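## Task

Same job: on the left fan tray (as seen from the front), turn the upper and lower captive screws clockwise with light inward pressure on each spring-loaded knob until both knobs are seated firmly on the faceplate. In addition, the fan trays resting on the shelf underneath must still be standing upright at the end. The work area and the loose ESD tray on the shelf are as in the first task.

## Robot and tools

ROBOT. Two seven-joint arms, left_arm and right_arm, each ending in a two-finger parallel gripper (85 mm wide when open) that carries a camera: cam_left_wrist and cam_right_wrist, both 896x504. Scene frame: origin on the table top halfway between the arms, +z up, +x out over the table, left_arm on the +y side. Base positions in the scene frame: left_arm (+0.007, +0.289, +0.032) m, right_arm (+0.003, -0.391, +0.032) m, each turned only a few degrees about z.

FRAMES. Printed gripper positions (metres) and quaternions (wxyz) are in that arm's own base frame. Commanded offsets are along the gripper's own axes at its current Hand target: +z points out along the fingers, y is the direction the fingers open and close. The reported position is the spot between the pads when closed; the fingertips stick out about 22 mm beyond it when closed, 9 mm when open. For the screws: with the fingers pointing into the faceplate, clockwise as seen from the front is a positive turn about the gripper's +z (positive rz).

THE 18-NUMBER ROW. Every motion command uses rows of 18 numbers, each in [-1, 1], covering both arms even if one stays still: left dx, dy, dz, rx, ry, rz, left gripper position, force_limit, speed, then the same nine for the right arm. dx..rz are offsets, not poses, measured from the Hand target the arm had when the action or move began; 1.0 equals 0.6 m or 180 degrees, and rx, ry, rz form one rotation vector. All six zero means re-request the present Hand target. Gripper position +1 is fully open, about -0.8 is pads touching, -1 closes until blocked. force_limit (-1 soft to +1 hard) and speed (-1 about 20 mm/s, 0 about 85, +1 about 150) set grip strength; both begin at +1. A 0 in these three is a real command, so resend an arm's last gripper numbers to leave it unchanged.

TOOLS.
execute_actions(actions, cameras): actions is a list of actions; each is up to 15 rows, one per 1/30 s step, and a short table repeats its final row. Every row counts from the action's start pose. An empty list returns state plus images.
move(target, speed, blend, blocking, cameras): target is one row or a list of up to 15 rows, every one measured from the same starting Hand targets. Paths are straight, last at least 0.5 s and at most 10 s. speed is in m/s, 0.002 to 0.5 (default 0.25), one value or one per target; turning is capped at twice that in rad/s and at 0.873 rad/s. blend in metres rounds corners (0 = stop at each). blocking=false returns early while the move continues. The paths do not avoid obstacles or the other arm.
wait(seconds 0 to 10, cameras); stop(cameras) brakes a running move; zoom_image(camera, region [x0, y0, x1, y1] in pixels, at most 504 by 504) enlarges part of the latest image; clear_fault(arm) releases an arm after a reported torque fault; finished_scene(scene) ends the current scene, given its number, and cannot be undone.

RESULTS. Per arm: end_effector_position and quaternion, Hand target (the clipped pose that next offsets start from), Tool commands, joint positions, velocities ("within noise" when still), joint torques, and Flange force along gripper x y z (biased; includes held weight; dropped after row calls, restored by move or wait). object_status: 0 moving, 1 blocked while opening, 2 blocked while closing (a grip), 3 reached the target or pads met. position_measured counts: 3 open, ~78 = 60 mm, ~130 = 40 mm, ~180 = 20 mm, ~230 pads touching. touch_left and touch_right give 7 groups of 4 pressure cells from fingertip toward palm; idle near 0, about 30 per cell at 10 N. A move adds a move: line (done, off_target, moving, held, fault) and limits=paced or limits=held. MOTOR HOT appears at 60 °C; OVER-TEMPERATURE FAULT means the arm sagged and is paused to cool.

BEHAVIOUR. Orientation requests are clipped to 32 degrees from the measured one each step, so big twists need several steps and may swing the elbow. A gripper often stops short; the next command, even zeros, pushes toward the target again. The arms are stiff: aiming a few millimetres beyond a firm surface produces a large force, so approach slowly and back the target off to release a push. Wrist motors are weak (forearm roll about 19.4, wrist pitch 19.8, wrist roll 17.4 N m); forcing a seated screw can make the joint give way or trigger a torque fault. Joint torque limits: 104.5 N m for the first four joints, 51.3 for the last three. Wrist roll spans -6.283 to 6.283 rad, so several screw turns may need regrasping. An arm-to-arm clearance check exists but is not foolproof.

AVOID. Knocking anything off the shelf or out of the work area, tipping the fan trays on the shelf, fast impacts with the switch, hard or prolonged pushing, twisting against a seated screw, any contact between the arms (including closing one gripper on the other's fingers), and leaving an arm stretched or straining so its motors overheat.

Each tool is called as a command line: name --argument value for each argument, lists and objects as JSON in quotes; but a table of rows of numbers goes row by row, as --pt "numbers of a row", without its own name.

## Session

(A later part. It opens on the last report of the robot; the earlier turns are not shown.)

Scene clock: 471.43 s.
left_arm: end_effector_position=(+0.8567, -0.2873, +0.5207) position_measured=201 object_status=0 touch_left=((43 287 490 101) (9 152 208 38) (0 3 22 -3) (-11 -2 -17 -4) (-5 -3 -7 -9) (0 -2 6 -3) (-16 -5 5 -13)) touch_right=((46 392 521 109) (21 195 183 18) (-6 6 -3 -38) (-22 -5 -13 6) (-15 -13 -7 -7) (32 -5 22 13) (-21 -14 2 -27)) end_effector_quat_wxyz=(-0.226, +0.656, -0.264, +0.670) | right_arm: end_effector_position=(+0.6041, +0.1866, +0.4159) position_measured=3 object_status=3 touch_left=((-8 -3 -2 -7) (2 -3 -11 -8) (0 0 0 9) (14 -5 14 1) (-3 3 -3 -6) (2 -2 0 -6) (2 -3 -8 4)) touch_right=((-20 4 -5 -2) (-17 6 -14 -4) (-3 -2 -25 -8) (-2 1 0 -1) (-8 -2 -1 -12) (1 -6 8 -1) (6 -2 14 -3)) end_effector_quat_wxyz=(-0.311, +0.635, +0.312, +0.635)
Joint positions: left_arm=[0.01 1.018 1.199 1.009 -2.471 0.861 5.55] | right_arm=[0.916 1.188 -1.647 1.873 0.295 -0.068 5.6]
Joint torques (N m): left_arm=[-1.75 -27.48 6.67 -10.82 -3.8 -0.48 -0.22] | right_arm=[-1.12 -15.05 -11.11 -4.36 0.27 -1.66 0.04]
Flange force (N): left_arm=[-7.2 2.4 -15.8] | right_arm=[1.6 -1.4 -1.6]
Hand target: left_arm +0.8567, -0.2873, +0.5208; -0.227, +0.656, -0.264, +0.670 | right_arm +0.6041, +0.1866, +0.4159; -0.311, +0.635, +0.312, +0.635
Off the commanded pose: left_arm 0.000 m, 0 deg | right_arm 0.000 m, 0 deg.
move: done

move --pt "0.0005 0 0.0001 0 0 0.55 -1 -0.3 -1 0 0 0 0 0 0 1 1 1" --pt "0.0005 0 0.0003 0 0 -0.9 -1 -0.3 -1 0 0 0 0 0 0 1 1 1" --speed 0.43 --blend 0.003

Scene clock: 478.63 s.
left_arm: end_effector_position=(+0.8568, -0.2874, +0.5211) position_measured=201 object_status=2 touch_left=((79 413 407 68) (17 327 195 32) (-5 19 33 4) (-2 -5 -2 -1) (1 3 -2 -9) (0 -6 3 0) (-2 2 -1 -10)) touch_right=((101 557 342 60) (58 354 135 -7) (4 17 20 19) (3 11 11 -18) (-18 2 36 3) (-9 -13 -5 32) (20 -17 20 -2)) end_effector_quat_wxyz=(+0.626, +0.364, +0.607, +0.328) | right_arm: end_effector_position=(+0.6041, +0.1866, +0.4159) position_measured=3 object_status=3 touch_left=((-8 8 -5 -1) (-5 4 0 -4) (-4 13 -2 -1) (18 -5 11 -4) (2 1 6 -23) (5 5 1 -8) (-1 1 6 2)) touch_right=((-13 -3 -23 1) (20 1 2 9) (20 9 -14 5) (-1 -18 0 8) (-9 10 -17 0) (-18 6 4 0) (-17 0 4 -11)) end_effector_quat_wxyz=(-0.311, +0.635, +0.312, +0.635)
Joint positions: left_arm=[0.342 0.79 0.184 0.987 -2.093 0.48 2.552] | right_arm=[0.916 1.188 -1.647 1.873 0.295 -0.068 5.6]
Joint torques (N m): left_arm=[3.16 -24.65 2.35 -12.86 -2.27 -0.33 -0.63] | right_arm=[-1.13 -15.01 -11.13 -4.36 0.26 -1.65 0]
Flange force (N): left_arm=[7.7 1.4 -11.6] | right_arm=[1.6 -1.4 -1.6]
Hand target: left_arm +0.8569, -0.2875, +0.5210; +0.626, +0.364, +0.607, +0.328 | right_arm +0.6041, +0.1866, +0.4159; -0.311, +0.635, +0.312, +0.635
Off the commanded pose: left_arm 0.000 m, 0 deg | right_arm 0.000 m, 0 deg.
move: done

move --pt "0 0 0 0 0 0 -0.5 -0.3 -1 0 0 0 0 0 0 1 1 1" --pt "-0.0005 -0.0004 0 0 0 0 -0.5 -0.3 -1 0 0 0 0 0 0 1 1 1" --pt "-0.0005 -0.0004 0 0 0 0 -1 0.5 -1 0 0 0 0 0 0 1 1 1" --speed 0.05

move --target '[0,0,0.0001,0,0,0.3,-1,0.5,-1,0,0,0,0,0,0,1,1,1]' --speed 0.3

Scene clock: 489.20 s.
left_arm: end_effector_position=(+0.8568, -0.2879, +0.5210) position_measured=205 object_status=0 touch_left=((125 595 836 189) (28 454 466 86) (6 28 80 10) (-10 -2 -5 -8) (12 8 -8 -3) (-1 -4 -2 12) (4 -1 -3 -9)) touch_right=((108 854 753 202) (80 541 356 60) (10 60 23 13) (-27 -3 -3 1) (-13 -9 8 -26) (11 -2 -1 19) (30 -15 3 -1)) end_effector_quat_wxyz=(+0.626, +0.364, +0.607, +0.328) | right_arm: end_effector_position=(+0.6041, +0.1866, +0.4159) position_measured=3 object_status=3 touch_left=((-11 6 2 -10) (-3 0 0 -7) (-1 3 3 4) (3 4 7 -10) (-12 4 3 -11) (11 3 -16 8) (-3 5 3 1)) touch_right=((-11 3 4 -11) (5 -7 -3 -3) (14 -2 4 16) (-4 -5 18 -2) (7 8 18 -7) (-14 -10 -15 8) (-8 7 7 14)) end_effector_quat_wxyz=(-0.311, +0.635, +0.312, +0.635)
Joint positions: left_arm=[0.342 0.79 0.184 0.986 -2.092 0.48 2.551] | right_arm=[0.916 1.188 -1.647 1.873 0.295 -0.068 5.6]
Joint torques (N m): left_arm=[0.95 -20.1 1.57 -11.33 -1.39 -0.48 -0.36] | right_arm=[-1.12 -15.06 -11.14 -4.42 0.28 -1.65 0.01]
Flange force (N): left_arm=[5.7 4.0 -18.0] | right_arm=[1.5 -1.5 -1.7]
Hand target: left_arm +0.8568, -0.2878, +0.5210; +0.626, +0.364, +0.607, +0.328 | right_arm +0.6041, +0.1866, +0.4159; -0.311, +0.635, +0.312, +0.635
Off the commanded pose: left_arm 0.000 m, 0 deg | right_arm 0.000 m, 0 deg.
move: done

Scene clock: 491.43 s.
left_arm: end_effector_position=(+0.8569, -0.2878, +0.5210) position_measured=205 object_status=2 touch_left=((97 539 901 214) (23 407 502 100) (0 26 87 12) (-4 6 -5 1) (4 -4 8 -9) (-2 -3 -2 8) (-8 -6 -8 -11)) touch_right=((65 716 869 244) (63 447 397 89) (-20 26 26 14) (-17 -10 12 -12) (8 -9 2 -4) (19 -3 6 15) (-22 -17 10 -24)) end_effector_quat_wxyz=(+0.409, +0.599, +0.375, +0.577) | right_arm: end_effector_position=(+0.6041, +0.1866, +0.4159) position_measured=3 object_status=3 touch_left=((-6 3 2 1) (-3 -15 2 -6) (-9 13 11 -8) (2 -1 -6 1) (-1 4 -3 -17) (-2 2 -1 5) (11 -1 -3 2)) touch_right=((-1 -6 3 11) (2 -23 10 15) (-2 16 -18 6) (-14 -1 33 -11) (-2 -8 10 5) (4 -9 -5 -1) (7 1 3 -15)) end_effector_quat_wxyz=(-0.311, +0.635, +0.312, +0.635)
Joint positions: left_arm=[0.454 0.786 -0.076 0.979 -2.019 0.382 1.712] | right_arm=[0.916 1.188 -1.647 1.873 0.295 -0.068 5.6]
Joint torques (N m): left_arm=[1.51 -21.77 -0.15 -12.17 -2.15 0.01 -1.34] | right_arm=[-1.1 -15.02 -11.1 -4.42 0.28 -1.65 0.04]
Flange force (N): left_arm=no reading | right_arm=[1.6 -1.6 -1.7]
Hand target: left_arm +0.8569, -0.2878, +0.5210; +0.409, +0.599, +0.375, +0.577 | right_arm +0.6041, +0.1866, +0.4159; -0.311, +0.635, +0.312, +0.635
Off the commanded pose: left_arm 0.000 m, 0 deg | right_arm 0.000 m, 0 deg.
move: done

move --pt "0 0 0 0 0 0 -0.4 -1 -1 0 0 0 0 0 0 1 1 1" --pt "0 0 -0.044 0 0 0 -0.4 -1 -1 0 0 0 0 0 0 1 1 1" --pt "0 0 -0.18 0 0 0 -0.4 -1 -1 0 0 0 0 0 0 1 1 1" --speed '[0.1,0.07,0.25]' --blend '[0,0.003,0]' --cameras '["cam_right_wrist"]'

Scene clock: 515.30 s.
left_arm: end_effector_position=(+0.7491, -0.2817, +0.5210) position_measured=179 object_status=3 touch_left=((3 5 -4 0) (-6 0 6 0) (-11 -11 8 -2) (-6 2 -7 4) (0 4 -1 -10) (10 8 -1 6) (-3 -5 -6 -10)) touch_right=((-3 14 9 2) (19 4 -8 14) (7 -17 20 24) (-15 -4 -6 1) (-1 -29 0 -22) (-7 7 -10 8) (-5 5 -3 -2)) end_effector_quat_wxyz=(+0.409, +0.599, +0.375, +0.577) | right_arm: end_effector_position=(+0.6041, +0.1866, +0.4159) position_measured=3 object_status=3 touch_left=((-2 7 -1 0) (6 -2 10 -3) (-6 6 -4 4) (8 3 -2 2) (-7 -5 8 -9) (2 7 -19 7) (-4 7 -5 -1)) touch_right=((-16 0 5 -6) (6 12 14 -15) (-1 16 -14 -8) (8 4 1 5) (-11 -1 -3 -4) (3 -13 -1 3) (0 2 8 14)) end_effector_quat_wxyz=(-0.311, +0.635, +0.312, +0.635)
Joint positions: left_arm=[0.533 0.548 -0.058 1.423 -2.261 0.566 1.984] | right_arm=[0.916 1.188 -1.647 1.873 0.295 -0.068 5.6]
Joint torques (N m): left_arm=[-0.06 -20.81 -0.53 -11.92 -1.4 1.83 -0.38] | right_arm=[-1.14 -15 -11.13 -4.42 0.3 -1.64 0.01]
Flange force (N): left_arm=[1.4 -2.4 -5.2] | right_arm=[1.6 -1.7 -1.7]
Hand target: left_arm +0.7491, -0.2817, +0.5210; +0.409, +0.599, +0.375, +0.577 | right_arm +0.6041, +0.1866, +0.4159; -0.311, +0.635, +0.312, +0.635
Off the commanded pose: left_arm 0.000 m, 0 deg | right_arm 0.000 m, 0 deg.
move: done
camera_calibration:
cam_right_wrist: T_world_to_cam=[[0.785207, -0.618916, 0.0198084, -0.371163], [0.0102561, -0.0189858, -0.999767, 0.46437], [0.619148, 0.785228, -0.00856018, -0.363731], [0, 0, 0, 1]] pos_world=[0.511881, 0.0647092, 0.468501]
Images, in order (width x height): cam_right_wrist 896x504.

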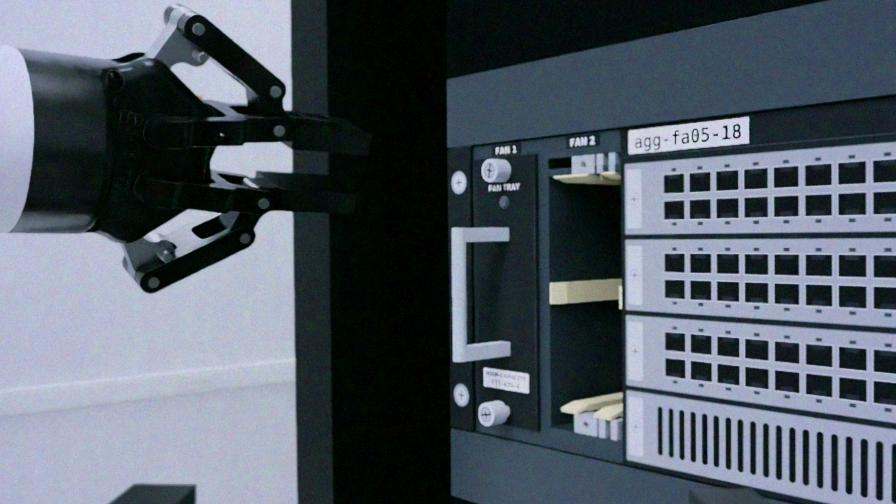

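zoom_image --camera "cam_right_wrist" --region '[430, 120, 550, 200]'

zoom_image --camera "cam_right_wrist" --region '[430, 365, 550, 445]'

Scaled by 4.200 from the camera's 896x504 image, which has a finer 1280x720 frame.

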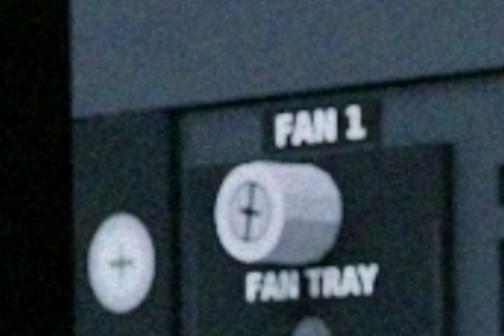

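Scaled by 4.200 from the camera's 896x504 image, which has a finer 1280x720 frame.

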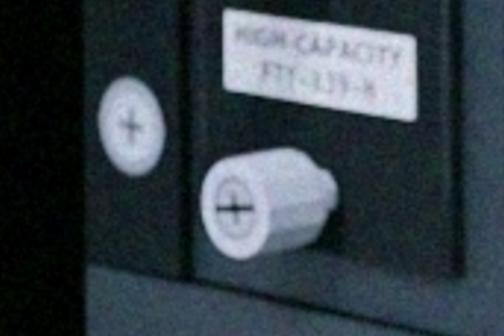

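execute_actions --actions '[]' --cameras '[]'

Scene clock: 520.43 s.
left_arm: end_effector_position=(+0.7491, -0.2817, +0.5210) position_measured=179 object_status=3 touch_left=((11 9 -1 0) (-16 1 6 14) (-7 -13 14 -7) (-9 1 -1 2) (0 -2 2 -8) (-5 -3 -3 3) (-14 -10 -5 -7)) touch_right=((14 -12 10 1) (-6 -3 8 -2) (-34 -6 -6 -5) (23 -10 6 9) (-8 10 12 -2) (1 14 19 4) (-17 -2 26 0)) end_effector_quat_wxyz=(+0.409, +0.599, +0.375, +0.577) | right_arm: end_effector_position=(+0.6041, +0.1866, +0.4159) position_measured=3 object_status=3 touch_left=((3 8 3 5) (-8 -1 -5 -3) (-6 2 6 12) (7 3 3 -5) (-11 8 6 -5) (15 2 -6 1) (2 -2 2 0)) touch_right=((-7 -9 -7 5) (-2 0 13 15) (-4 -12 0 -6) (-4 17 -14 -15) (-14 11 -10 -8) (-10 2 9 10) (-4 10 -3 5)) end_effector_quat_wxyz=(-0.311, +0.635, +0.312, +0.635)
Joint positions: left_arm=[0.533 0.548 -0.058 1.423 -2.261 0.566 1.984] | right_arm=[0.916 1.188 -1.647 1.873 0.295 -0.068 5.6]
Joint velocities: within noise
Joint torques (N m): left_arm=[0.04 -20.8 -0.45 -11.95 -1.35 1.84 -0.32] | right_arm=[-1.12 -15.03 -11.12 -4.42 0.27 -1.62 0]
Flange force (N): left_arm=[1.6 -2.5 -5.1] | right_arm=[1.5 -1.7 -1.7]
Hand target: left_arm +0.7491, -0.2817, +0.5210; +0.409, +0.599, +0.375, +0.577 | right_arm +0.6041, +0.1866, +0.4159; -0.311, +0.635, +0.312, +0.635
Tool commands: left_gripper/position=-0.4 left_gripper/force_limit=-1.0 left_gripper/speed=-1.0 right_gripper/position=+1.0 right_gripper/force_limit=+1.0 right_gripper/speed=+1.0
Off the commanded pose: left_arm 0.000 m, 0 deg | right_arm 0.000 m, 0 deg.
No camera images: "cameras" was empty.

move --target '[-0.0925,-0.2223,0,0,0,0,-0.4,-1,-1,0,0,0,0,0,0,1,1,1]' --speed 0.25 --cameras '["cam_left_wrist"]'

Scene clock: 526.27 s.
left_arm: end_effector_position=(+0.7490, -0.2816, +0.3766) position_measured=179 object_status=3 touch_left=((-1 11 -11 11) (-3 2 1 3) (0 -9 8 1) (-9 1 2 6) (3 3 0 -1) (6 -10 0 4) (0 -8 -5 -1)) touch_right=((-5 -31 8 -10) (4 6 -2 18) (6 11 7 -17) (-15 10 31 34) (2 11 -13 -9) (20 19 -13 1) (-27 -16 6 -7)) end_effector_quat_wxyz=(+0.409, +0.599, +0.375, +0.577) | right_arm: end_effector_position=(+0.6041, +0.1866, +0.4159) position_measured=3 object_status=3 touch_left=((-6 2 3 -12) (1 -2 -2 -3) (-6 10 -9 4) (13 2 -1 -1) (-5 1 -2 -17) (3 8 3 6) (2 5 -2 1)) touch_right=((-9 7 -11 -11) (-14 5 3 21) (14 -13 -12 6) (9 -14 16 0) (-1 -4 2 -17) (10 6 -7 1) (-2 -3 10 4)) end_effector_quat_wxyz=(-0.311, +0.635, +0.312, +0.635)
Joint positions: left_arm=[0.5 0.738 -0.005 1.605 -2.547 0.864 2.336] | right_arm=[0.916 1.188 -1.647 1.873 0.295 -0.068 5.6]
Joint torques (N m): left_arm=[0.04 -22.12 -0.35 -10.21 -1.14 2.42 -0.19] | right_arm=[-1.13 -15.04 -11.07 -4.38 0.26 -1.66 0.01]
Flange force (N): left_arm=[2.1 -1.0 -5.2] | right_arm=[1.6 -1.4 -1.8]
Hand target: left_arm +0.7490, -0.2816, +0.3766; +0.409, +0.599, +0.375, +0.577 | right_arm +0.6041, +0.1866, +0.4159; -0.311, +0.635, +0.312, +0.635
Off the commanded pose: left_arm 0.000 m, 0 deg | right_arm 0.000 m, 0 deg.
move: done
camera_calibration:
cam_left_wrist: T_world_to_cam=[[0.013393, -0.373868, 0.927385, -0.45676], [-0.0448634, -0.926759, -0.372968, -0.0330598], [0.998903, -0.0366105, -0.029185, -0.601318], [0, 0, 0, 1]] pos_world=[0.605293, -0.223421, 0.393712]
Images, in order (width x height): cam_left_wrist 896x504.

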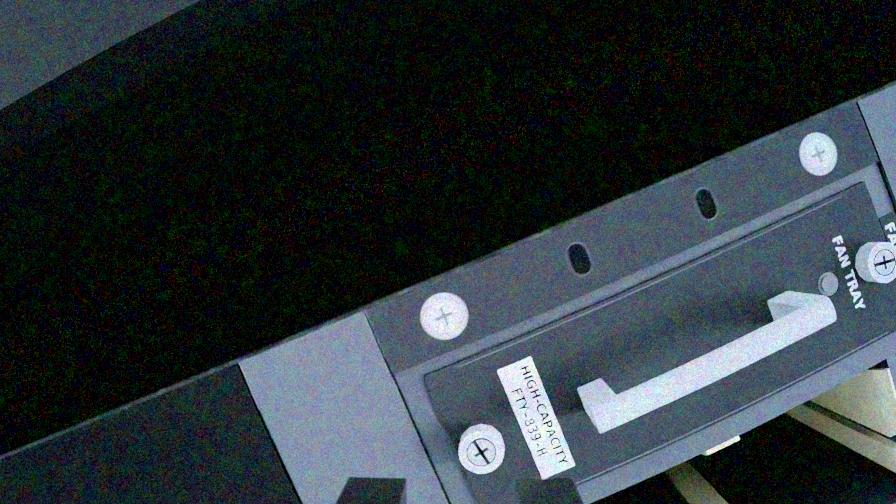

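move --target '[0.2382,-0.0988,-0.2583,0.0853,0.2051,0.0012,-0.4,-1,-1,0,0,0,0,0,0,1,1,1]' --speed 0.25

Scene clock: 535.37 s.
left_arm: end_effector_position=(+0.6031, -0.1183, +0.3769) position_measured=179 object_status=3 touch_left=((3 10 -1 -7) (-10 -5 2 5) (-3 -13 9 0) (-6 -4 -13 -7) (6 -2 -8 -8) (-3 -4 1 1) (-6 -11 -7 -13)) touch_right=((6 28 5 -3) (-1 0 0 -29) (-21 5 0 10) (11 -7 7 20) (-9 13 16 0) (21 1 -1 15) (-4 -6 -1 -4)) end_effector_quat_wxyz=(+0.186, +0.436, +0.556, +0.683) | right_arm: end_effector_position=(+0.6041, +0.1866, +0.4159) position_measured=3 object_status=3 touch_left=((-2 -3 2 -9) (-3 -7 13 -9) (2 11 2 -2) (9 7 7 -5) (-12 8 -1 -9) (-1 -1 -6 -4) (0 1 -2 -11)) touch_right=((-9 2 -8 10) (-16 12 7 -2) (16 7 6 5) (4 -3 12 5) (-8 10 0 7) (1 -10 3 -1) (10 8 -2 11)) end_effector_quat_wxyz=(-0.311, +0.635, +0.312, +0.635)
Joint positions: left_arm=[0.698 0.668 -0.049 1.762 -1.76 1.374 2.054] | right_arm=[0.916 1.188 -1.647 1.873 0.295 -0.068 5.6]
Joint torques (N m): left_arm=[0.05 -18.24 -1.49 -7.74 -1.94 1.95 -0.33] | right_arm=[-1.12 -15.03 -11.17 -4.41 0.24 -1.64 0.01]
Flange force (N): left_arm=[5.3 -2.1 -1.6] | right_arm=[1.4 -1.6 -1.6]
Hand target: left_arm +0.6030, -0.1183, +0.3769; +0.186, +0.436, +0.556, +0.683 | right_arm +0.6041, +0.1866, +0.4159; -0.311, +0.635, +0.312, +0.635
Off the commanded pose: left_arm 0.000 m, 0 deg | right_arm 0.000 m, 0 deg.
move: done

move --pt "0 0 0 0 0 0.6 -0.4 -1 -1 0 0 0 0 0 0 1 1 1" --pt "0 0 0 0 0 -0.8 -0.4 -1 -1 0 0 0 0 0 0 1 1 1" --speed 0.43 --blend 0.003

Scene clock: 544.10 s.
left_arm: end_effector_position=(+0.6031, -0.1183, +0.3769) position_measured=179 object_status=3 touch_left=((-1 5 -1 -10) (-13 -3 2 1) (-3 -4 7 -4) (3 5 -1 -1) (-3 -3 -1 -7) (2 -6 0 -3) (-9 -5 2 -2)) touch_right=((-34 10 15 4) (-11 -4 -12 -26) (7 2 -12 -6) (4 -13 6 6) (9 11 -14 19) (-13 -7 -13 -1) (10 9 23 -1)) end_effector_quat_wxyz=(+0.707, -0.395, +0.586, +0.034) | right_arm: end_effector_position=(+0.6041, +0.1866, +0.4159) position_measured=3 object_status=3 touch_left=((-5 -1 0 4) (-4 -10 -3 -11) (-16 12 -3 0) (3 0 -6 -13) (4 5 0 -14) (2 1 -4 0) (-4 5 -2 -5)) touch_right=((-11 1 -2 4) (-13 4 10 0) (1 -15 -7 -5) (-2 2 17 -4) (9 -3 -16 -12) (-7 0 6 11) (-3 19 -3 0)) end_effector_quat_wxyz=(-0.311, +0.635, +0.312, +0.635)
Joint positions: left_arm=[0.791 0.675 -0.189 1.758 -1.717 1.297 -1.707] | right_arm=[0.916 1.188 -1.647 1.873 0.295 -0.068 5.6]
Joint torques (N m): left_arm=[0.01 -18.13 -2.24 -7.82 -2.05 2 -0.29] | right_arm=[-1.11 -15.07 -11.13 -4.39 0.26 -1.66 0]
Flange force (N): left_arm=[-2.8 4.6 -1.7] | right_arm=[1.4 -1.4 -1.7]
Hand target: left_arm +0.6031, -0.1183, +0.3770; +0.707, -0.395, +0.586, +0.034 | right_arm +0.6041, +0.1866, +0.4159; -0.311, +0.635, +0.312, +0.635
Off the commanded pose: left_arm 0.000 m, 0 deg | right_arm 0.000 m, 0 deg.
move: done

move --target '[0.2245,-0.3692,0.1127,0.19,0.1153,-0.0002,-0.4,-1,-1,0,0,0,0,0,0,1,1,1]' --speed 0.25 --cameras '["cam_left_wrist","cam_right_wrist"]'

Scene clock: 555.17 s.
left_arm: end_effector_position=(+0.8123, -0.2857, +0.3764) position_measured=179 object_status=3 touch_left=((-7 13 0 -5) (-5 -3 3 5) (2 -5 7 -1) (-3 0 -11 3) (4 2 -3 -5) (-6 -9 0 3) (-6 -8 -8 -1)) touch_right=((7 21 -22 -1) (-2 -35 -5 -27) (-12 9 6 6) (-11 9 6 -9) (-20 -34 -6 -37) (-21 -8 12 -10) (-9 -10 1 -12)) end_effector_quat_wxyz=(+0.676, -0.170, +0.686, -0.209) | right_arm: end_effector_position=(+0.6041, +0.1866, +0.4159) position_measured=3 object_status=3 touch_left=((-14 -2 -3 -4) (-4 -1 -2 0) (-3 -2 1 9) (5 2 1 -6) (-10 4 6 -25) (8 -1 -6 -4) (-7 12 7 1)) touch_right=((-28 9 -9 -3) (-18 -9 8 18) (-3 3 -12 4) (-2 -4 21 1) (-24 -10 -4 -7) (-6 4 1 9) (18 1 7 -12)) end_effector_quat_wxyz=(-0.311, +0.635, +0.312, +0.635)
Joint positions: left_arm=[0.527 0.845 -0.142 1.369 -2.532 0.692 -1.406] | right_arm=[0.916 1.188 -1.647 1.873 0.295 -0.068 5.6]
Joint torques (N m): left_arm=[0.13 -24.4 -1.34 -10.82 -0.87 2.45 -0.3] | right_arm=[-1.11 -15 -11.12 -4.41 0.28 -1.66 0.03]
Flange force (N): left_arm=[-1.0 2.4 -5.2] | right_arm=[1.6 -1.6 -1.7]
Hand target: left_arm +0.8123, -0.2857, +0.3764; +0.676, -0.170, +0.686, -0.209 | right_arm +0.6041, +0.1866, +0.4159; -0.311, +0.635, +0.312, +0.635
Off the commanded pose: left_arm 0.000 m, 0 deg | right_arm 0.000 m, 0 deg.
move: done
camera_calibration:
cam_left_wrist: T_world_to_cam=[[0.0825966, 0.84501, -0.528334, 0.381029], [0.0378554, 0.527102, 0.848958, -0.145926], [0.995864, -0.0901213, 0.0115487, -0.692808], [0, 0, 0, 1]] pos_world=[0.663995, -0.307493, 0.333196]
cam_right_wrist: T_world_to_cam=[[0.785207, -0.618916, 0.0198084, -0.371163], [0.0102561, -0.0189858, -0.999767, 0.46437], [0.619148, 0.785228, -0.00856018, -0.363731], [0, 0, 0, 1]] pos_world=[0.511881, 0.0647092, 0.468501]

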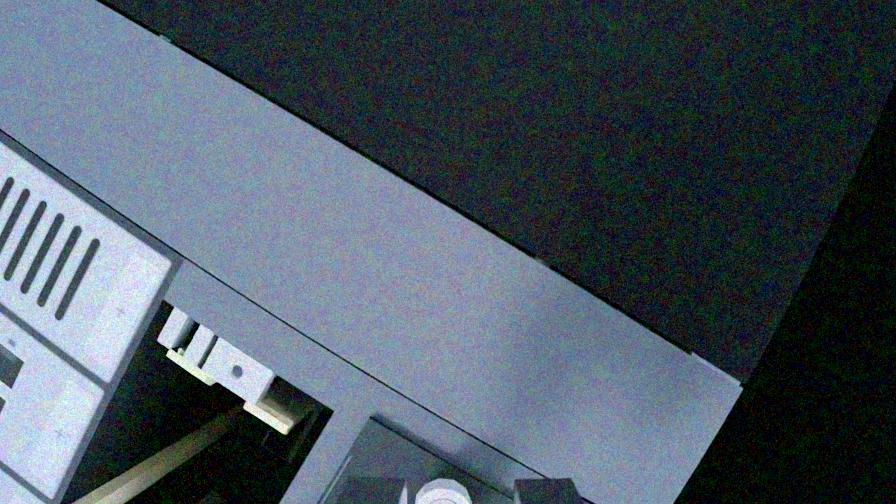

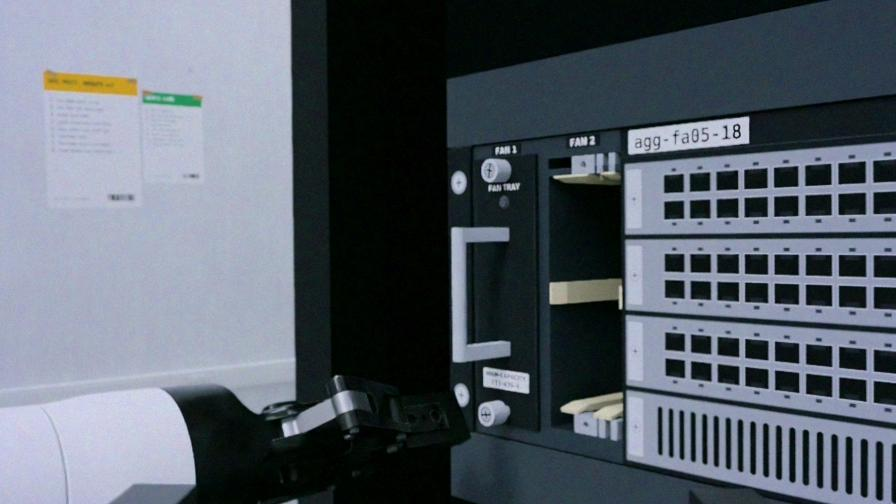

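move --pt "0 0 0 0 0 -0.6 -0.4 -1 -1 0 0 0 0 0 0 1 1 1" --pt "0 0 0 0 0 0.8 -0.4 -1 -1 0 0 0 0 0 0 1 1 1" --pt "0 0 0 0 0 0.2 -0.4 -1 -1 0 0 0 0 0 0 1 1 1" --speed 0.43 --blend 0.003

Scene clock: 565.70 s.
left_arm: end_effector_position=(+0.8123, -0.2857, +0.3764) position_measured=179 object_status=3 touch_left=((7 9 -8 -7) (-5 -3 -1 7) (-5 -15 3 -7) (-6 11 -4 1) (-1 -1 2 -8) (5 3 -1 5) (-3 -3 4 -5)) touch_right=((-18 3 1 -5) (-7 -4 1 -6) (24 -18 3 -10) (15 -10 3 20) (26 14 12 -5) (-10 -11 4 21) (23 19 25 16)) end_effector_quat_wxyz=(+0.707, +0.050, +0.705, +0.010) | right_arm: end_effector_position=(+0.6041, +0.1866, +0.4159) position_measured=3 object_status=3 touch_left=((-12 3 4 -2) (10 -3 -3 1) (-9 4 -2 -1) (13 -2 12 4) (-3 11 1 -12) (-1 -12 5 -4) (-3 17 -3 -1)) touch_right=((-15 2 -22 9) (-13 0 11 -7) (13 5 -4 -8) (-1 -7 11 12) (13 4 -15 5) (-19 1 -13 19) (-4 -3 -9 1)) end_effector_quat_wxyz=(-0.311, +0.635, +0.312, +0.635)
Joint positions: left_arm=[-0.085 1.562 1.816 1.399 -3.097 1.263 2.802] | right_arm=[0.916 1.188 -1.647 1.873 0.295 -0.068 5.6]
Joint torques (N m): left_arm=[0.01 -24.13 9.03 -0.4 -2.99 -0.96 -0.25] | right_arm=[-1.15 -15.05 -11.1 -4.37 0.26 -1.63 -0.01]
Flange force (N): left_arm=[0.0 2.4 -6.2] | right_arm=[1.5 -1.4 -1.7]
Hand target: left_arm +0.8123, -0.2857, +0.3764; +0.707, +0.050, +0.705, +0.010 | right_arm +0.6041, +0.1866, +0.4159; -0.311, +0.635, +0.312, +0.635
Off the commanded pose: left_arm 0.000 m, 0 deg | right_arm 0.000 m, 0 deg.
move: done

move --target '[0,0,0,0,0,-0.7,-0.4,-1,-1,0,0,0,0,0,0,1,1,1]' --speed 0.43

Scene clock: 571.67 s.
left_arm: end_effector_position=(+0.8123, -0.2857, +0.3764) position_measured=179 object_status=3 touch_left=((1 19 -9 -6) (-9 -2 12 11) (-11 -8 2 4) (-8 5 -5 8) (-3 -3 -5 -7) (2 -6 0 5) (-14 -7 -4 -6)) touch_right=((0 -8 4 -8) (-12 -7 -15 -27) (-8 -26 1 2) (19 -8 -15 7) (2 -30 24 -30) (2 -2 8 -12) (13 -21 16 -2)) end_effector_quat_wxyz=(-0.330, +0.606, -0.365, +0.626) | right_arm: end_effector_position=(+0.6041, +0.1866, +0.4159) position_measured=3 object_status=3 touch_left=((6 8 -1 -3) (-14 -1 1 -3) (-9 -4 2 7) (4 1 -4 2) (-1 0 3 -12) (5 5 -3 -9) (6 10 -12 0)) touch_right=((-1 15 -3 0) (1 2 -5 -25) (6 -10 -7 -12) (0 -3 33 -7) (-6 -11 -5 -20) (-15 -4 5 11) (-8 6 5 -4)) end_effector_quat_wxyz=(-0.311, +0.635, +0.312, +0.635)
Joint positions: left_arm=[0.21 1.921 2.609 1.386 -3.476 1.179 4.342] | right_arm=[0.916 1.188 -1.647 1.873 0.295 -0.068 5.6]
Joint torques (N m): left_arm=[0.09 -25.61 3.72 5.21 -1.88 -2.53 -0.17] | right_arm=[-1.08 -15.06 -11.13 -4.39 0.27 -1.65 -0.01]
Flange force (N): left_arm=[-2.1 -1.7 -6.1] | right_arm=[1.5 -1.4 -1.6]
Hand target: left_arm +0.8123, -0.2857, +0.3764; -0.330, +0.606, -0.365, +0.626 | right_arm +0.6041, +0.1866, +0.4159; -0.311, +0.635, +0.312, +0.635
Off the commanded pose: left_arm 0.000 m, 0 deg | right_arm 0.000 m, 0 deg.
move: done

move --pt "-0.0013 -0.0008 0.0655 0 0 0 -0.4 -1 -1 0 0 0 0 0 0 1 1 1" --pt "-0.0013 -0.0008 0.0655 0 0 0 -1 -0.8 -1 0 0 0 0 0 0 1 1 1" --speed '[0.06,0.05]' --cameras '["cam_right_wrist"]'

Scene clock: 581.33 s.
left_arm: end_effector_position=(+0.8516, -0.2870, +0.3765) position_measured=200 object_status=0 touch_left=((80 391 206 24) (4 138 39 17) (0 -10 5 -8) (-7 0 -16 -3) (-2 -1 -3 -8) (-1 -6 0 6) (-4 2 3 -12)) touch_right=((71 498 244 45) (5 144 65 -21) (7 6 8 2) (0 -24 -13 11) (16 2 16 -19) (3 -19 -24 11) (-4 10 28 -20)) end_effector_quat_wxyz=(-0.330, +0.606, -0.365, +0.626) | right_arm: end_effector_position=(+0.6041, +0.1866, +0.4159) position_measured=3 object_status=3 touch_left=((-5 -3 5 10) (-7 -4 2 -9) (-6 7 0 8) (-5 -8 6 5) (3 -6 2 1) (2 11 -2 -6) (-11 8 -11 -1)) touch_right=((-19 -9 -13 -4) (-3 8 5 -2) (-15 7 -2 -14) (9 -22 -18 8) (1 -16 3 -6) (-4 3 18 0) (-1 -9 -3 -17)) end_effector_quat_wxyz=(-0.311, +0.635, +0.312, +0.635)
Joint positions: left_arm=[0.211 1.874 2.612 1.223 -3.471 1.06 4.377] | right_arm=[0.916 1.188 -1.647 1.873 0.295 -0.068 5.6]
Joint torques (N m): left_arm=[0.7 -25.46 3.17 4.95 -1.27 -2.48 -0.21] | right_arm=[-1.12 -15.05 -11.11 -4.38 0.27 -1.68 0]
Flange force (N): left_arm=[-2.7 -3.4 -9.3] | right_arm=[1.6 -1.3 -1.7]
Hand target: left_arm +0.8516, -0.2870, +0.3764; -0.330, +0.606, -0.365, +0.626 | right_arm +0.6041, +0.1866, +0.4159; -0.311, +0.635, +0.312, +0.635
Off the commanded pose: left_arm 0.000 m, 0 deg | right_arm 0.000 m, 0 deg.
move: done
camera_calibration:
cam_right_wrist: T_world_to_cam=[[0.785207, -0.618916, 0.0198084, -0.371163], [0.0102561, -0.0189858, -0.999767, 0.46437], [0.619148, 0.785228, -0.00856018, -0.363731], [0, 0, 0, 1]] pos_world=[0.511881, 0.0647092, 0.468501]
Images, in order (width x height): cam_right_wrist 896x504.

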